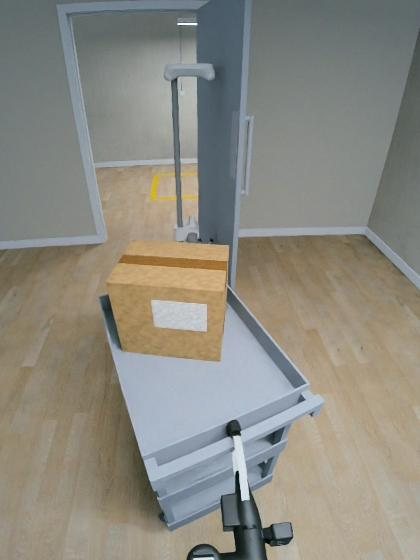

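Request:
move(blocking=false, r2={"base": {"strafe_m": -0.085}, "pace": "slow"})

Request:
wait(seconds=3)

Request:
move(blocking=false, r2={"base": {"translate_m": 0.4, "strafe_m": 0.213}, "pace": "slow"})

Request:
wait(seconds=6, cameras=["r1_head_camera", "r2_head_camera"])

Scene clock: 538.23 s.
move: r2 moving
r1: as last shown
r1.lidar_m: 1.12 0.43 0.25 - 0.25 0.25 0.44 3.74 1.14 2.24 2.82 3.69
r1.motor_effort: lift_m=+20(20) arm_m=+4(4) wheel_0=-8(8) wheel_1=+9(9) wheel_2=+0(0)
r1.servo_current: wrist_yaw_rad=52(65) wrist_pitch_rad=46(52) wrist_roll_rad=59(65) gripper_m=46(46)
r1.wrist_depth_mm: 136 137 - 418 272 198 - / 108 138 - 424 273 191 - / 114 138 236 430 273 192 158 / 133 149 - 430 274 193 158 / 1921 - - 436 277 193 158 / 1182 1205 194 488 191 193 164 / 831 741 741 143 262 178 -
r2.base_odometry: x=-0.885 y=-1.155 heading=-2.158
r2.turned_by_wheels: +0.000
r2.turned_by_imu: +0.001
r2.base_tilt: forward=-0.6 right=+0.1
r2.lidar_m: 0.35 0.36 2.86 2.69 2.71 3.04 2.86 2.94 2.18 2.04 2.11 0.47
r2.base_status: strafe_m moving
r2.joint_positions: lift_m=+0.681 arm_m=+0.000 wrist_yaw_rad=+0.003 wrist_pitch_rad=+0.004 wrist_roll_rad=+1.569 gripper_m=+0.001
r2.joint_status: not commanded
r2.measured_speeds: translate_m=+0.000 strafe_m=-0.055 rotate_rad=-0.002 lift_m=+0.000 arm_m=+0.000 wrist_yaw_rad=+0.000 wrist_pitch_rad=+0.000 wrist_roll_rad=+0.000
r2.motor_effort: lift_m=+19(19) arm_m=+4(5) wheel_0=+5(15) wheel_1=-7(10) wheel_2=+0(2)
r2.servo_current: wrist_yaw_rad=52(65) wrist_pitch_rad=39(46) wrist_roll_rad=39(59) gripper_m=65(72)
r2.hand_pose: x=+0.4595 y=-0.0866 z=+0.8580 quat_wxyz=(+0.708, +0.706, +0.002, +0.000) (m; r2's base frame)
r2.wrist_depth_mm: - - - 285 325 324 324 / - - - 285 301 1537 1160 / - - - 267 274 1661 496 / - - - 253 262 732 - / - - 473 186 245 831 - / - - 191 177 180 - - / - - 492 - - - -
pictures: none

Scene clock: 539.73 s.
earlier move: r2 done
r1.base_odometry: x=-1.402 y=+1.519 heading=+2.870
r1.turned_by_wheels: +0.000
r1.turned_by_imu: +0.000
r1.base_tilt: forward=-1.6 right=+1.3
r1.lidar_m: 1.13 0.39 0.25 - 0.25 0.25 0.44 3.75 1.14 2.26 2.82 3.72
r1.base_status: not commanded
r1.joint_positions: lift_m=+0.127 arm_m=+0.000 wrist_yaw_rad=+3.092 wrist_pitch_rad=+0.002 wrist_roll_rad=+0.000 gripper_m=+0.056
r1.joint_status: not commanded
r1.measured_speeds: all 0
r1.motor_effort: lift_m=+20(20) arm_m=+4(4) wheel_0=-7(8) wheel_1=+9(9) wheel_2=+0(0)
r1.servo_current: wrist_yaw_rad=39(72) wrist_pitch_rad=52(52) wrist_roll_rad=46(65) gripper_m=46(46)
r1.hand_pose: x=-0.1128 y=+0.1016 z=+0.3046 quat_wxyz=(+0.025, -0.001, +0.000, +1.000) (m; r1's base frame)
r1.wrist_depth_mm: 136 138 - 424 272 198 - / 107 138 - 424 273 191 - / 114 138 236 430 273 192 158 / 133 150 - 436 277 193 158 / 1921 - - 433 279 193 158 / 1205 1205 194 484 191 194 164 / 854 750 759 143 262 178 -
r2.base_odometry: x=-0.943 y=-1.116 heading=-2.157
r2.turned_by_wheels: +0.000
r2.turned_by_imu: +0.001
r2.base_tilt: forward=-0.7 right=+0.1
r2.lidar_m: 0.31 0.32 2.88 2.76 2.81 3.02 2.86 2.94 2.07 1.97 2.06 0.46
r2.base_status: done
r2.joint_positions: lift_m=+0.681 arm_m=+0.000 wrist_yaw_rad=+0.003 wrist_pitch_rad=+0.004 wrist_roll_rad=+1.569 gripper_m=+0.001
r2.joint_status: not commanded
r2.measured_speeds: all 0
r2.motor_effort: lift_m=+19(19) arm_m=+4(5) wheel_0=+4(15) wheel_1=-4(10) wheel_2=+0(2)
r2.servo_current: wrist_yaw_rad=52(65) wrist_pitch_rad=39(52) wrist_roll_rad=39(59) gripper_m=65(72)
r2.hand_pose: x=+0.4595 y=-0.0866 z=+0.8580 quat_wxyz=(+0.708, +0.706, +0.002, +0.000) (m; r2's base frame)
r2.wrist_depth_mm: - - - 287 - 1537 1138 / - - - 304 340 355 355 / - - - 281 301 1708 500 / - - - 206 272 668 - / - - 585 189 245 842 - / - - 191 175 181 - - / - - 473 - 216 - -
wait: 1.50 of 3 s (r2 has come to rest)
pictures: none

Scene clock: 540.23 s.
move: r2 moving
r1: as last shown
r1.lidar_m: 1.12 0.39 0.25 - 0.25 0.25 0.44 3.76 1.14 2.28 2.82 3.69
r1.motor_effort: lift_m=+20(20) arm_m=+4(4) wheel_0=-8(8) wheel_1=+9(9) wheel_2=+0(0)
r1.servo_current: wrist_yaw_rad=39(59) wrist_pitch_rad=39(52) wrist_roll_rad=52(59) gripper_m=39(46)
r1.wrist_depth_mm: 136 138 - 421 272 198 - / 107 138 - 427 273 191 - / 114 139 235 430 276 192 157 / 133 150 - 433 277 193 158 / 1921 - - 436 276 194 158 / 1205 1205 194 480 191 194 164 / 842 750 741 143 262 178 -
r2.base_odometry: x=-0.945 y=-1.129 heading=-2.158
r2.turned_by_wheels: +0.000
r2.turned_by_imu: +0.000
r2.base_tilt: forward=-0.7 right=+0.1
r2.lidar_m: 0.31 0.35 2.91 2.76 2.79 3.03 2.86 2.93 2.10 1.97 2.04 0.47
r2.base_status: translate_m moving; strafe_m moving
r2.joint_positions: lift_m=+0.681 arm_m=+0.000 wrist_yaw_rad=-0.002 wrist_pitch_rad=+0.004 wrist_roll_rad=+1.569 gripper_m=+0.001
r2.joint_status: not commanded
r2.measured_speeds: translate_m=+0.050 strafe_m=+0.025 rotate_rad=-0.001 lift_m=+0.000 arm_m=+0.000 wrist_yaw_rad=-0.027 wrist_pitch_rad=+0.000 wrist_roll_rad=+0.000
r2.motor_effort: lift_m=+19(19) arm_m=+4(5) wheel_0=+7(7) wheel_1=+6(9) wheel_2=-12(13)
r2.servo_current: wrist_yaw_rad=39(52) wrist_pitch_rad=46(52) wrist_roll_rad=52(59) gripper_m=65(72)
r2.hand_pose: x=+0.4591 y=-0.0879 z=+0.8580 quat_wxyz=(+0.708, +0.706, +0.001, -0.002) (m; r2's base frame)
r2.wrist_depth_mm: - - - 286 - 1661 1160 / - - - 317 340 353 353 / - - - 283 303 1708 496 / - - - 206 273 1661 - / - - 647 190 242 820 - / - 466 191 170 182 - - / - 459 462 - 216 - -
pictures: none

Scene clock: 545.43 s.
earlier move: r2 done
r1.base_odometry: x=-1.402 y=+1.519 heading=+2.870
r1.turned_by_wheels: +0.000
r1.turned_by_imu: +0.000
r1.base_tilt: forward=-1.6 right=+1.3
r1.lidar_m: 0.73 0.38 0.25 - 0.25 0.25 0.44 3.73 1.14 2.26 2.82 0.86
r1.base_status: not commanded
r1.joint_positions: lift_m=+0.127 arm_m=+0.000 wrist_yaw_rad=+3.092 wrist_pitch_rad=+0.002 wrist_roll_rad=+0.000 gripper_m=+0.056
r1.joint_status: not commanded
r1.measured_speeds: all 0
r1.motor_effort: lift_m=+20(20) arm_m=+4(4) wheel_0=-7(8) wheel_1=+9(10) wheel_2=+0(0)
r1.servo_current: wrist_yaw_rad=72(72) wrist_pitch_rad=39(52) wrist_roll_rad=46(72) gripper_m=46(52)
r1.hand_pose: x=-0.1128 y=+0.1016 z=+0.3046 quat_wxyz=(+0.025, -0.001, +0.000, +1.000) (m; r1's base frame)
r1.wrist_depth_mm: 136 138 - 421 272 198 - / 108 138 - 421 272 192 - / 114 139 236 427 276 192 158 / 133 150 - 433 276 192 158 / 1921 - - 436 279 193 158 / 1182 1182 193 480 190 193 164 / 842 750 768 142 263 177 -
r2.base_odometry: x=-0.987 y=-1.566 heading=-2.158
r2.turned_by_wheels: +0.000
r2.turned_by_imu: -0.001
r2.base_tilt: forward=-0.7 right=+0.1
r2.lidar_m: 0.35 0.36 2.72 2.55 2.65 3.43 3.28 3.27 2.28 2.18 2.25 0.45
r2.base_status: done
r2.joint_positions: lift_m=+0.681 arm_m=+0.000 wrist_yaw_rad=-0.005 wrist_pitch_rad=+0.004 wrist_roll_rad=+1.569 gripper_m=+0.001
r2.joint_status: not commanded
r2.measured_speeds: all 0
r2.motor_effort: lift_m=+19(19) arm_m=+5(5) wheel_0=+1(7) wheel_1=+4(9) wheel_2=-7(16)
r2.servo_current: wrist_yaw_rad=52(65) wrist_pitch_rad=39(52) wrist_roll_rad=46(65) gripper_m=65(78)
r2.hand_pose: x=+0.4588 y=-0.0889 z=+0.8580 quat_wxyz=(+0.708, +0.706, +0.000, -0.003) (m; r2's base frame)
r2.wrist_depth_mm: - - - 274 286 1397 1098 / - - - 206 272 1661 500 / - - - 196 258 - - / - - 559 190 249 831 - / - - 480 181 240 820 - / - - 191 176 182 - - / - - 525 - - - -
wait: 5.20 of 6 s (r2 has come to rest)
pictures: r1_head_camera, r2_head_camera
Images, in order (width x height): r1_head_camera 420x560, r2_head_camera 420x560.

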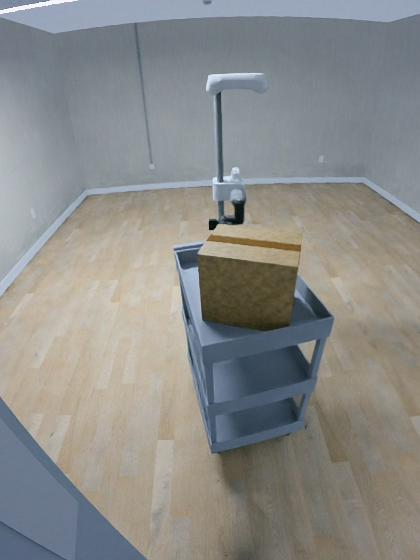

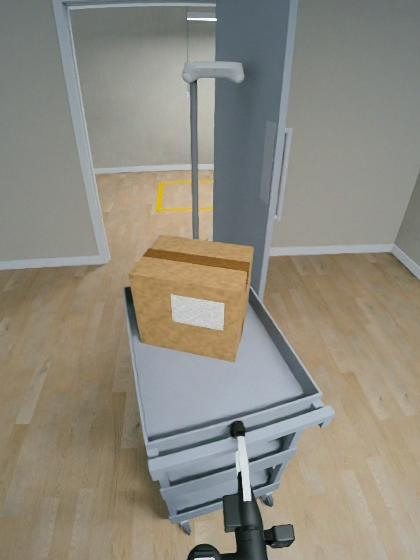

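Request:
move(blocking=false, r2={"base": {"strafe_m": -0.28}})

Request:
wait(seconds=2.5, cameras=["r1_head_camera", "r2_head_camera"])

Scene clock: 600.27 s.
move: r2 moving
r1: as last shown
r1.base_tilt: forward=-1.6 right=+1.2
r1.lidar_m: 0.70 0.38 0.25 - 0.25 0.25 0.45 3.73 1.13 2.28 2.83 0.84
r1.motor_effort: lift_m=+20(20) arm_m=+4(4) wheel_0=-8(8) wheel_1=+9(9) wheel_2=+0(0)
r1.servo_current: wrist_yaw_rad=46(78) wrist_pitch_rad=39(52) wrist_roll_rad=46(52) gripper_m=46(46)
r1.wrist_depth_mm: 136 138 - 421 272 197 - / 108 138 - 424 272 191 - / 114 138 236 436 274 193 157 / 133 150 - 430 276 193 158 / 1921 - - 436 277 193 158 / 1205 1182 193 484 191 193 164 / 854 759 750 143 263 178 -
r2.base_odometry: x=-1.017 y=-1.546 heading=-2.157
r2.turned_by_wheels: +0.000
r2.turned_by_imu: +0.001
r2.base_tilt: forward=-0.7 right=+0.0
r2.lidar_m: 0.34 0.35 2.74 2.59 2.67 3.44 3.29 3.24 2.29 2.15 2.20 0.47
r2.base_status: strafe_m moving
r2.joint_positions: lift_m=+0.681 arm_m=+0.000 wrist_yaw_rad=+0.005 wrist_pitch_rad=+0.004 wrist_roll_rad=+1.569 gripper_m=+0.001
r2.joint_status: not commanded
r2.measured_speeds: translate_m=-0.001 strafe_m=-0.140 rotate_rad=+0.004 lift_m=+0.000 arm_m=+0.000 wrist_yaw_rad=+0.015 wrist_pitch_rad=+0.000 wrist_roll_rad=+0.000
r2.motor_effort: lift_m=+19(19) arm_m=+4(5) wheel_0=+12(16) wheel_1=-11(11) wheel_2=+1(7)
r2.servo_current: wrist_yaw_rad=46(46) wrist_pitch_rad=39(46) wrist_roll_rad=59(59) gripper_m=65(65)
r2.hand_pose: x=+0.4597 y=-0.0859 z=+0.8580 quat_wxyz=(+0.708, +0.706, +0.003, +0.001) (m; r2's base frame)
r2.wrist_depth_mm: - - - 213 281 1366 312 / - - - 204 270 1708 496 / - - - 196 257 - - / - - 564 190 249 820 - / - - 477 183 242 831 - / - - 192 177 182 - - / - - 530 - - - -
pictures: none

Scene clock: 602.03 s.
earlier move: r2 done
r1.base_odometry: x=-1.402 y=+1.519 heading=+2.870
r1.turned_by_wheels: +0.000
r1.turned_by_imu: +0.000
r1.base_tilt: forward=-1.6 right=+1.3
r1.lidar_m: 0.75 0.40 0.25 - 0.25 0.25 0.44 3.74 1.13 2.24 2.79 1.05
r1.base_status: not commanded
r1.joint_positions: lift_m=+0.127 arm_m=+0.000 wrist_yaw_rad=+3.092 wrist_pitch_rad=+0.002 wrist_roll_rad=+0.000 gripper_m=+0.056
r1.joint_status: not commanded
r1.measured_speeds: all 0
r1.motor_effort: lift_m=+20(20) arm_m=+4(4) wheel_0=-8(9) wheel_1=+9(9) wheel_2=+0(0)
r1.servo_current: wrist_yaw_rad=59(78) wrist_pitch_rad=39(52) wrist_roll_rad=46(65) gripper_m=39(46)
r1.hand_pose: x=-0.1128 y=+0.1016 z=+0.3046 quat_wxyz=(+0.025, -0.001, +0.000, +1.000) (m; r1's base frame)
r1.wrist_depth_mm: 136 138 - 421 272 198 - / 107 138 - 424 273 191 - / 114 139 236 430 274 192 158 / 133 150 - 430 277 193 158 / 1983 - - 436 277 193 158 / 1182 1160 193 484 190 193 164 / 842 750 741 143 262 177 -
r2.base_odometry: x=-1.221 y=-1.411 heading=-2.158
r2.turned_by_wheels: +0.000
r2.turned_by_imu: +0.001
r2.base_tilt: forward=-0.6 right=+0.1
r2.lidar_m: 0.28 0.33 2.99 2.82 2.93 3.44 3.26 2.89 2.04 1.88 1.97 0.49
r2.base_status: done
r2.joint_positions: lift_m=+0.681 arm_m=+0.000 wrist_yaw_rad=+0.003 wrist_pitch_rad=+0.004 wrist_roll_rad=+1.569 gripper_m=+0.001
r2.joint_status: not commanded
r2.measured_speeds: all 0
r2.motor_effort: lift_m=+19(19) arm_m=+4(5) wheel_0=+1(18) wheel_1=-3(12) wheel_2=+1(7)
r2.servo_current: wrist_yaw_rad=52(59) wrist_pitch_rad=46(52) wrist_roll_rad=52(65) gripper_m=72(72)
r2.hand_pose: x=+0.4596 y=-0.0864 z=+0.8580 quat_wxyz=(+0.708, +0.706, +0.003, +0.000) (m; r2's base frame)
r2.wrist_depth_mm: - - - 320 - 1661 1160 / - - - 330 366 368 370 / - - - 300 - 1661 1182 / - - - 216 281 1576 530 / - - - 191 253 768 - / - - 192 170 182 - - / - 449 449 - 214 - -
wait: 1.77 of 2.5 s (r2 has come to rest)
pictures: r1_head_camera, r2_head_camera
Images, in order (width x height): r1_head_camera 420x560, r2_head_camera 420x560.

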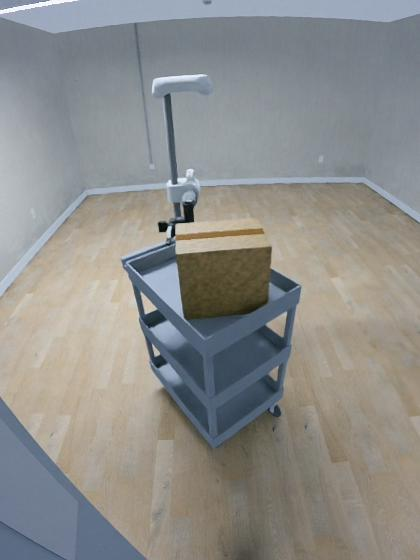

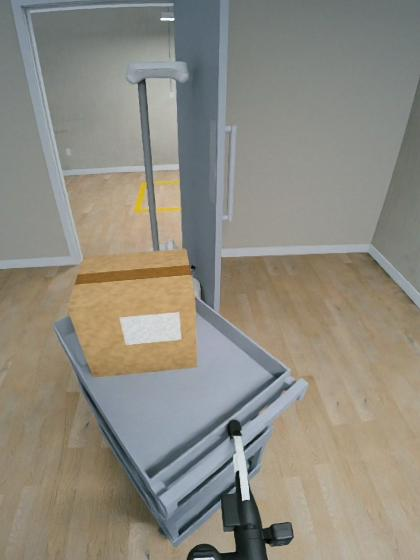

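Request:
move(blocking=false, r2={"base": {"translate_m": 0.225, "strafe_m": 0.105}, "pace": "slow"})

Request:
wait(seconds=3.3, cameras=["r1_head_camera", "r2_head_camera"])

Scene clock: 610.33 s.
move: r2 moving
r1: as last shown
r1.lidar_m: 0.75 0.40 0.25 - 0.26 0.25 0.44 3.76 1.15 2.26 2.80 1.05
r1.motor_effort: lift_m=+20(20) arm_m=+4(4) wheel_0=-8(8) wheel_1=+9(10) wheel_2=+0(0)
r1.servo_current: wrist_yaw_rad=65(65) wrist_pitch_rad=39(46) wrist_roll_rad=46(59) gripper_m=39(46)
r1.wrist_depth_mm: 136 137 - 421 271 198 - / 108 138 - 427 273 191 - / 114 138 236 430 274 192 158 / 133 150 - 430 274 193 157 / - - - 436 277 193 158 / 1205 1229 193 484 191 194 164 / 842 750 750 143 262 177 -
r2.base_odometry: x=-1.222 y=-1.425 heading=-2.158
r2.turned_by_wheels: +0.000
r2.turned_by_imu: +0.000
r2.base_tilt: forward=-0.7 right=+0.1
r2.lidar_m: 0.27 0.34 3.01 2.83 2.91 3.44 3.29 2.88 2.02 1.90 1.97 0.50
r2.base_status: translate_m moving; strafe_m moving
r2.joint_positions: lift_m=+0.681 arm_m=+0.000 wrist_yaw_rad=-0.002 wrist_pitch_rad=+0.004 wrist_roll_rad=+1.569 gripper_m=+0.001
r2.joint_status: not commanded
r2.measured_speeds: translate_m=+0.049 strafe_m=+0.023 rotate_rad=-0.003 lift_m=+0.000 arm_m=+0.000 wrist_yaw_rad=-0.021 wrist_pitch_rad=+0.000 wrist_roll_rad=+0.000
r2.motor_effort: lift_m=+19(19) arm_m=+4(4) wheel_0=+5(8) wheel_1=+7(8) wheel_2=-13(14)
r2.servo_current: wrist_yaw_rad=39(52) wrist_pitch_rad=39(46) wrist_roll_rad=46(52) gripper_m=65(72)
r2.hand_pose: x=+0.4591 y=-0.0879 z=+0.8580 quat_wxyz=(+0.708, +0.706, +0.001, -0.002) (m; r2's base frame)
r2.wrist_depth_mm: - - - - - 1661 1160 / - - - 329 - 1464 1118 / - - - 246 373 1576 469 / - - 1397 215 282 1661 525 / - - - 189 252 1430 - / - - 190 168 183 - - / - 445 442 - 212 - -
pictures: none

Scene clock: 613.50 s.
earlier move: r2 done
r1.base_odometry: x=-1.402 y=+1.519 heading=+2.870
r1.turned_by_wheels: +0.000
r1.turned_by_imu: +0.000
r1.base_tilt: forward=-1.6 right=+1.3
r1.lidar_m: 0.53 0.38 0.25 - 0.25 0.25 0.41 3.73 1.12 2.27 2.82 0.70
r1.base_status: not commanded
r1.joint_positions: lift_m=+0.127 arm_m=+0.000 wrist_yaw_rad=+3.092 wrist_pitch_rad=+0.002 wrist_roll_rad=+0.000 gripper_m=+0.056
r1.joint_status: not commanded
r1.measured_speeds: all 0
r1.motor_effort: lift_m=+20(20) arm_m=+4(4) wheel_0=-8(9) wheel_1=+9(10) wheel_2=+0(0)
r1.servo_current: wrist_yaw_rad=46(72) wrist_pitch_rad=46(52) wrist_roll_rad=65(72) gripper_m=46(52)
r1.hand_pose: x=-0.1128 y=+0.1016 z=+0.3046 quat_wxyz=(+0.025, -0.001, +0.000, +1.000) (m; r1's base frame)
r1.wrist_depth_mm: 135 138 - 424 272 198 - / 108 138 - 427 273 191 - / 114 139 236 433 274 192 157 / 133 150 - 433 276 193 158 / 1921 - - 436 277 194 159 / 1205 1205 194 484 191 194 164 / 854 759 759 143 263 177 -
r2.base_odometry: x=-1.258 y=-1.657 heading=-2.158
r2.turned_by_wheels: +0.000
r2.turned_by_imu: +0.000
r2.base_tilt: forward=-0.7 right=+0.1
r2.lidar_m: 0.29 0.36 2.90 2.75 2.81 3.71 3.50 2.98 2.11 1.99 2.07 0.46
r2.base_status: done
r2.joint_positions: lift_m=+0.681 arm_m=+0.000 wrist_yaw_rad=-0.005 wrist_pitch_rad=+0.004 wrist_roll_rad=+1.569 gripper_m=+0.001
r2.joint_status: not commanded
r2.measured_speeds: all 0
r2.motor_effort: lift_m=+19(19) arm_m=+4(5) wheel_0=+1(9) wheel_1=+4(9) wheel_2=-5(16)
r2.servo_current: wrist_yaw_rad=52(65) wrist_pitch_rad=39(52) wrist_roll_rad=46(65) gripper_m=65(72)
r2.hand_pose: x=+0.4588 y=-0.0890 z=+0.8580 quat_wxyz=(+0.708, +0.706, -0.001, -0.003) (m; r2's base frame)
r2.wrist_depth_mm: - - - 300 - 1618 1160 / - - - 327 353 359 359 / - - - 287 314 1708 477 / - - - 209 271 1281 - / - - - 187 247 820 - / - 459 191 169 183 - - / - 455 455 - - - -
wait: 3.17 of 3.3 s (r2 has come to rest)
pictures: r1_head_camera, r2_head_camera
Images, in order (width x height): r1_head_camera 420x560, r2_head_camera 420x560.

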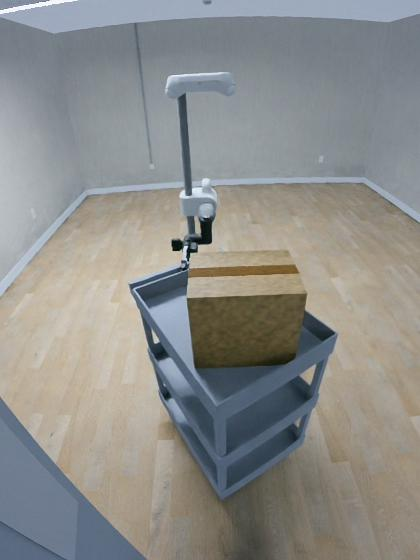

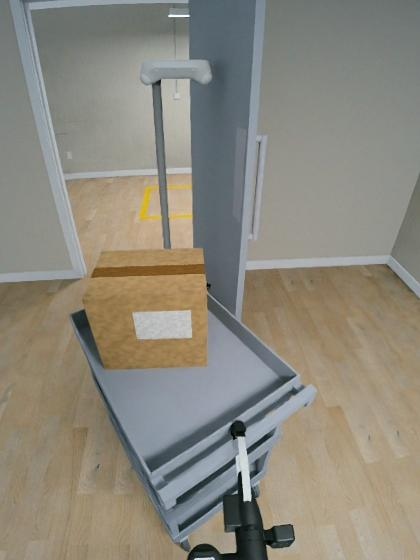

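Request:
move(blocking=false, r2={"base": {"translate_m": 0.2, "strafe_m": 0.01}, "pace": "slow"})

Request:
wait(seconds=3, cameras=["r1_head_camera", "r2_head_camera"])

Scene clock: 626.93 s.
move: r2 moving
r1: as last shown
r1.base_tilt: forward=-1.6 right=+1.2
r1.lidar_m: 0.51 0.40 0.25 - 0.26 0.25 0.44 3.74 1.12 2.25 2.80 0.67
r1.motor_effort: lift_m=+20(20) arm_m=+4(4) wheel_0=-8(8) wheel_1=+9(9) wheel_2=+0(0)
r1.servo_current: wrist_yaw_rad=52(65) wrist_pitch_rad=46(46) wrist_roll_rad=59(65) gripper_m=39(52)
r1.wrist_depth_mm: 135 138 - 421 272 197 - / 108 138 - 424 274 191 - / 114 139 236 427 276 191 157 / 133 150 - 433 276 193 157 / 1983 - - 439 277 193 158 / 1229 1182 193 484 191 193 164 / 831 750 750 143 262 178 -
r2.base_odometry: x=-1.264 y=-1.667 heading=-2.157
r2.turned_by_wheels: +0.000
r2.turned_by_imu: +0.001
r2.base_tilt: forward=-0.7 right=+0.1
r2.lidar_m: 0.29 0.30 2.91 2.76 2.82 3.72 3.52 3.00 2.09 1.98 2.07 0.48
r2.base_status: translate_m moving; strafe_m moving
r2.joint_positions: lift_m=+0.681 arm_m=+0.000 wrist_yaw_rad=-0.005 wrist_pitch_rad=+0.004 wrist_roll_rad=+1.569 gripper_m=+0.001
r2.joint_status: not commanded
r2.measured_speeds: translate_m=+0.049 strafe_m=+0.002 rotate_rad=+0.003 lift_m=+0.000 arm_m=+0.000 wrist_yaw_rad=+0.000 wrist_pitch_rad=+0.000 wrist_roll_rad=+0.000
r2.motor_effort: lift_m=+19(19) arm_m=+5(5) wheel_0=+10(10) wheel_1=+8(8) wheel_2=-12(14)
r2.servo_current: wrist_yaw_rad=52(59) wrist_pitch_rad=39(52) wrist_roll_rad=46(59) gripper_m=65(72)
r2.hand_pose: x=+0.4588 y=-0.0890 z=+0.8580 quat_wxyz=(+0.708, +0.706, -0.001, -0.003) (m; r2's base frame)
r2.wrist_depth_mm: - - - 297 - 1661 1160 / - - - 329 351 355 357 / - - - 287 304 1661 477 / - - - 209 271 1281 - / - - - 187 249 831 - / - 488 193 170 183 - - / - 455 452 - 215 - -
pictures: none

Scene clock: 629.70 s.
earlier move: r2 done
r1.base_odometry: x=-1.402 y=+1.519 heading=+2.870
r1.turned_by_wheels: +0.000
r1.turned_by_imu: +0.000
r1.base_tilt: forward=-1.6 right=+1.3
r1.lidar_m: 0.31 0.42 0.25 - 0.27 0.25 0.41 3.74 1.12 2.26 2.82 0.43
r1.base_status: not commanded
r1.joint_positions: lift_m=+0.127 arm_m=+0.000 wrist_yaw_rad=+3.092 wrist_pitch_rad=+0.002 wrist_roll_rad=+0.000 gripper_m=+0.056
r1.joint_status: not commanded
r1.measured_speeds: all 0
r1.motor_effort: lift_m=+20(20) arm_m=+4(4) wheel_0=-8(9) wheel_1=+9(10) wheel_2=+0(0)
r1.servo_current: wrist_yaw_rad=46(78) wrist_pitch_rad=33(52) wrist_roll_rad=46(78) gripper_m=39(52)
r1.hand_pose: x=-0.1128 y=+0.1016 z=+0.3046 quat_wxyz=(+0.025, -0.001, +0.000, +1.000) (m; r1's base frame)
r1.wrist_depth_mm: 136 138 - 424 271 198 - / 107 138 - 424 273 191 - / 114 138 235 430 274 192 157 / 133 150 - 433 277 193 158 / - - - 439 278 193 158 / 1182 1205 194 480 191 193 164 / 842 750 759 143 262 178 -
r2.base_odometry: x=-1.360 y=-1.829 heading=-2.157
r2.turned_by_wheels: +0.000
r2.turned_by_imu: +0.001
r2.base_tilt: forward=-0.7 right=+0.1
r2.lidar_m: 0.29 0.30 2.92 2.74 2.82 3.73 3.73 3.04 2.10 1.99 2.08 0.49
r2.base_status: done
r2.joint_positions: lift_m=+0.681 arm_m=+0.000 wrist_yaw_rad=+0.000 wrist_pitch_rad=+0.004 wrist_roll_rad=+1.569 gripper_m=+0.001
r2.joint_status: not commanded
r2.measured_speeds: all 0
r2.motor_effort: lift_m=+19(19) arm_m=+4(5) wheel_0=+6(12) wheel_1=+4(9) wheel_2=-5(14)
r2.servo_current: wrist_yaw_rad=39(59) wrist_pitch_rad=39(52) wrist_roll_rad=52(65) gripper_m=59(72)
r2.hand_pose: x=+0.4592 y=-0.0875 z=+0.8580 quat_wxyz=(+0.708, +0.706, +0.001, -0.001) (m; r2's base frame)
r2.wrist_depth_mm: - - - 290 - 1537 1160 / - - - 262 343 355 355 / - 976 976 232 293 1576 477 / - - - 211 273 1205 - / - - - 188 248 842 - / - 492 193 173 182 - - / - 455 452 - 216 - -
wait: 2.77 of 3 s (r2 has come to rest)
pictures: r1_head_camera, r2_head_camera
Images, in order (width x height): r1_head_camera 420x560, r2_head_camera 420x560.

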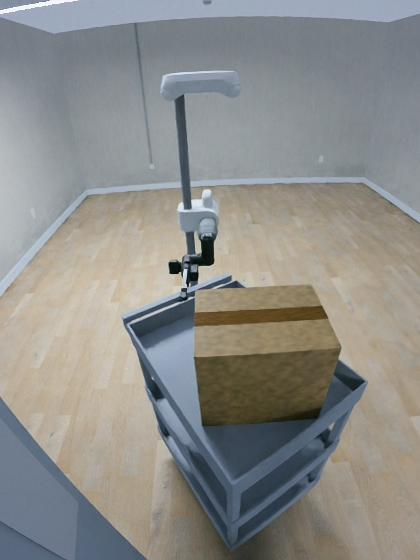

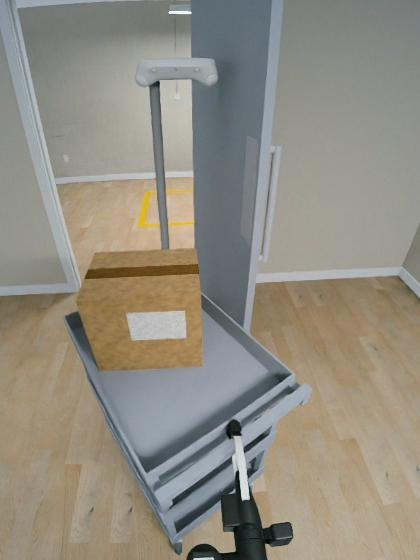

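Request:
move(blocking=false, r2={"base": {"translate_m": 0.17, "strafe_m": -0.19}})

Request:
wait(seconds=2.5, cameras=["r1_head_camera", "r2_head_camera"])

Scene clock: 670.20 s.
move: r2 moving
r1: as last shown
r1.base_tilt: forward=-1.5 right=+1.3
r1.lidar_m: 0.31 0.39 0.25 - 0.25 0.25 0.42 3.76 1.16 2.29 2.78 0.39
r1.motor_effort: lift_m=+20(20) arm_m=+4(4) wheel_0=-8(8) wheel_1=+9(9) wheel_2=+0(0)
r1.servo_current: wrist_yaw_rad=46(72) wrist_pitch_rad=39(46) wrist_roll_rad=33(65) gripper_m=46(46)
r1.wrist_depth_mm: 136 138 - 421 271 198 - / 108 138 - 427 273 191 - / 114 138 236 427 274 191 158 / 133 150 - 433 276 193 158 / 1983 - - 436 277 193 158 / 1229 1182 194 484 190 194 164 / 854 750 750 143 262 177 -
r2.base_odometry: x=-1.392 y=-1.833 heading=-2.157
r2.turned_by_wheels: +0.000
r2.turned_by_imu: +0.001
r2.base_tilt: forward=-0.7 right=+0.0
r2.lidar_m: 0.31 0.32 2.91 2.77 2.89 3.82 3.75 2.96 2.06 1.96 2.03 0.48
r2.base_status: translate_m moving; strafe_m moving
r2.joint_positions: lift_m=+0.681 arm_m=+0.000 wrist_yaw_rad=+0.001 wrist_pitch_rad=+0.004 wrist_roll_rad=+1.569 gripper_m=+0.001
r2.joint_status: not commanded
r2.measured_speeds: translate_m=+0.083 strafe_m=-0.093 rotate_rad=+0.002 lift_m=+0.000 arm_m=+0.000 wrist_yaw_rad=+0.007 wrist_pitch_rad=+0.000 wrist_roll_rad=+0.000
r2.motor_effort: lift_m=+19(19) arm_m=+4(5) wheel_0=+12(18) wheel_1=-5(6) wheel_2=-10(11)
r2.servo_current: wrist_yaw_rad=52(52) wrist_pitch_rad=46(46) wrist_roll_rad=33(59) gripper_m=65(78)
r2.hand_pose: x=+0.4593 y=-0.0872 z=+0.8580 quat_wxyz=(+0.708, +0.706, +0.002, -0.001) (m; r2's base frame)
r2.wrist_depth_mm: - - - 304 - 1576 1160 / - - - 270 351 362 366 / - - - 237 304 1576 1182 / - - - 213 276 - 530 / - - - 189 251 759 - / - 554 191 169 183 - - / - 452 445 - 214 - -
pictures: none

Scene clock: 672.00 s.
earlier move: r2 done
r1.base_odometry: x=-1.402 y=+1.519 heading=+2.870
r1.turned_by_wheels: +0.000
r1.turned_by_imu: +0.000
r1.base_tilt: forward=-1.6 right=+1.3
r1.lidar_m: 0.25 0.36 0.25 - 0.25 0.25 0.43 3.73 1.14 2.28 2.83 0.32
r1.base_status: not commanded
r1.joint_positions: lift_m=+0.127 arm_m=+0.000 wrist_yaw_rad=+3.092 wrist_pitch_rad=+0.002 wrist_roll_rad=+0.000 gripper_m=+0.056
r1.joint_status: not commanded
r1.measured_speeds: all 0
r1.motor_effort: lift_m=+20(20) arm_m=+4(4) wheel_0=-7(8) wheel_1=+9(10) wheel_2=+0(0)
r1.servo_current: wrist_yaw_rad=46(72) wrist_pitch_rad=46(52) wrist_roll_rad=46(65) gripper_m=46(46)
r1.hand_pose: x=-0.1128 y=+0.1016 z=+0.3046 quat_wxyz=(+0.025, -0.001, +0.000, +1.000) (m; r1's base frame)
r1.wrist_depth_mm: 136 138 - 424 272 198 - / 107 138 - 427 273 191 - / 114 138 236 430 274 191 157 / 134 149 - 430 276 193 157 / - - - 439 278 193 158 / 1182 1205 194 484 190 193 164 / 854 759 759 143 263 178 -
r2.base_odometry: x=-1.612 y=-1.865 heading=-2.157
r2.turned_by_wheels: +0.000
r2.turned_by_imu: +0.002
r2.base_tilt: forward=-0.7 right=+0.1
r2.lidar_m: 0.25 0.27 2.69 2.96 3.05 4.01 3.92 2.70 1.91 1.80 1.85 0.49
r2.base_status: done
r2.joint_positions: lift_m=+0.681 arm_m=+0.000 wrist_yaw_rad=+0.005 wrist_pitch_rad=+0.004 wrist_roll_rad=+1.569 gripper_m=+0.001
r2.joint_status: not commanded
r2.measured_speeds: all 0
r2.motor_effort: lift_m=+19(19) arm_m=+4(5) wheel_0=+6(18) wheel_1=-4(7) wheel_2=+1(11)
r2.servo_current: wrist_yaw_rad=46(65) wrist_pitch_rad=39(46) wrist_roll_rad=52(59) gripper_m=59(78)
r2.hand_pose: x=+0.4597 y=-0.0859 z=+0.8580 quat_wxyz=(+0.708, +0.706, +0.003, +0.001) (m; r2's base frame)
r2.wrist_depth_mm: - - - - - 1537 1160 / - - - 349 - 1537 1182 / - - - 298 394 399 399 / - - 831 294 315 1618 484 / - - - 202 267 1863 530 / - - 191 163 180 1042 - / - 1118 421 - 208 - -
wait: 1.80 of 2.5 s (r2 has come to rest)
pictures: r1_head_camera, r2_head_camera
Images, in order (width x height): r1_head_camera 420x560, r2_head_camera 420x560.

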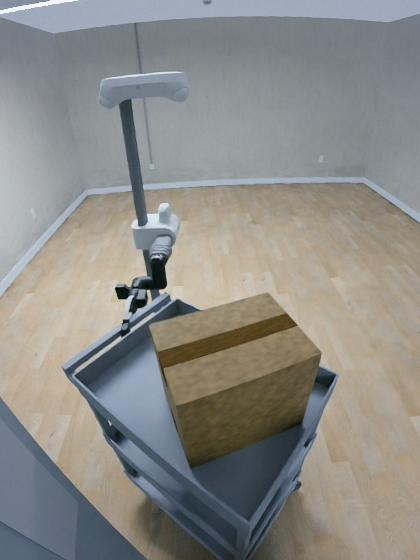

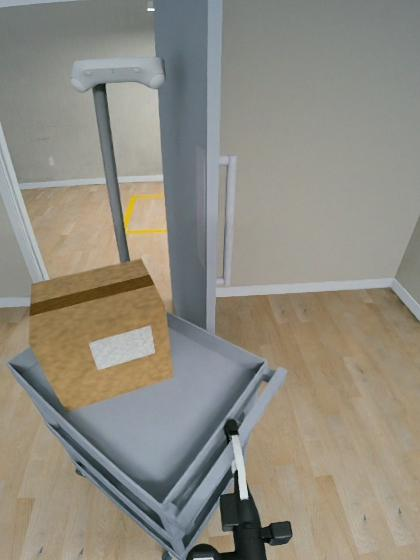

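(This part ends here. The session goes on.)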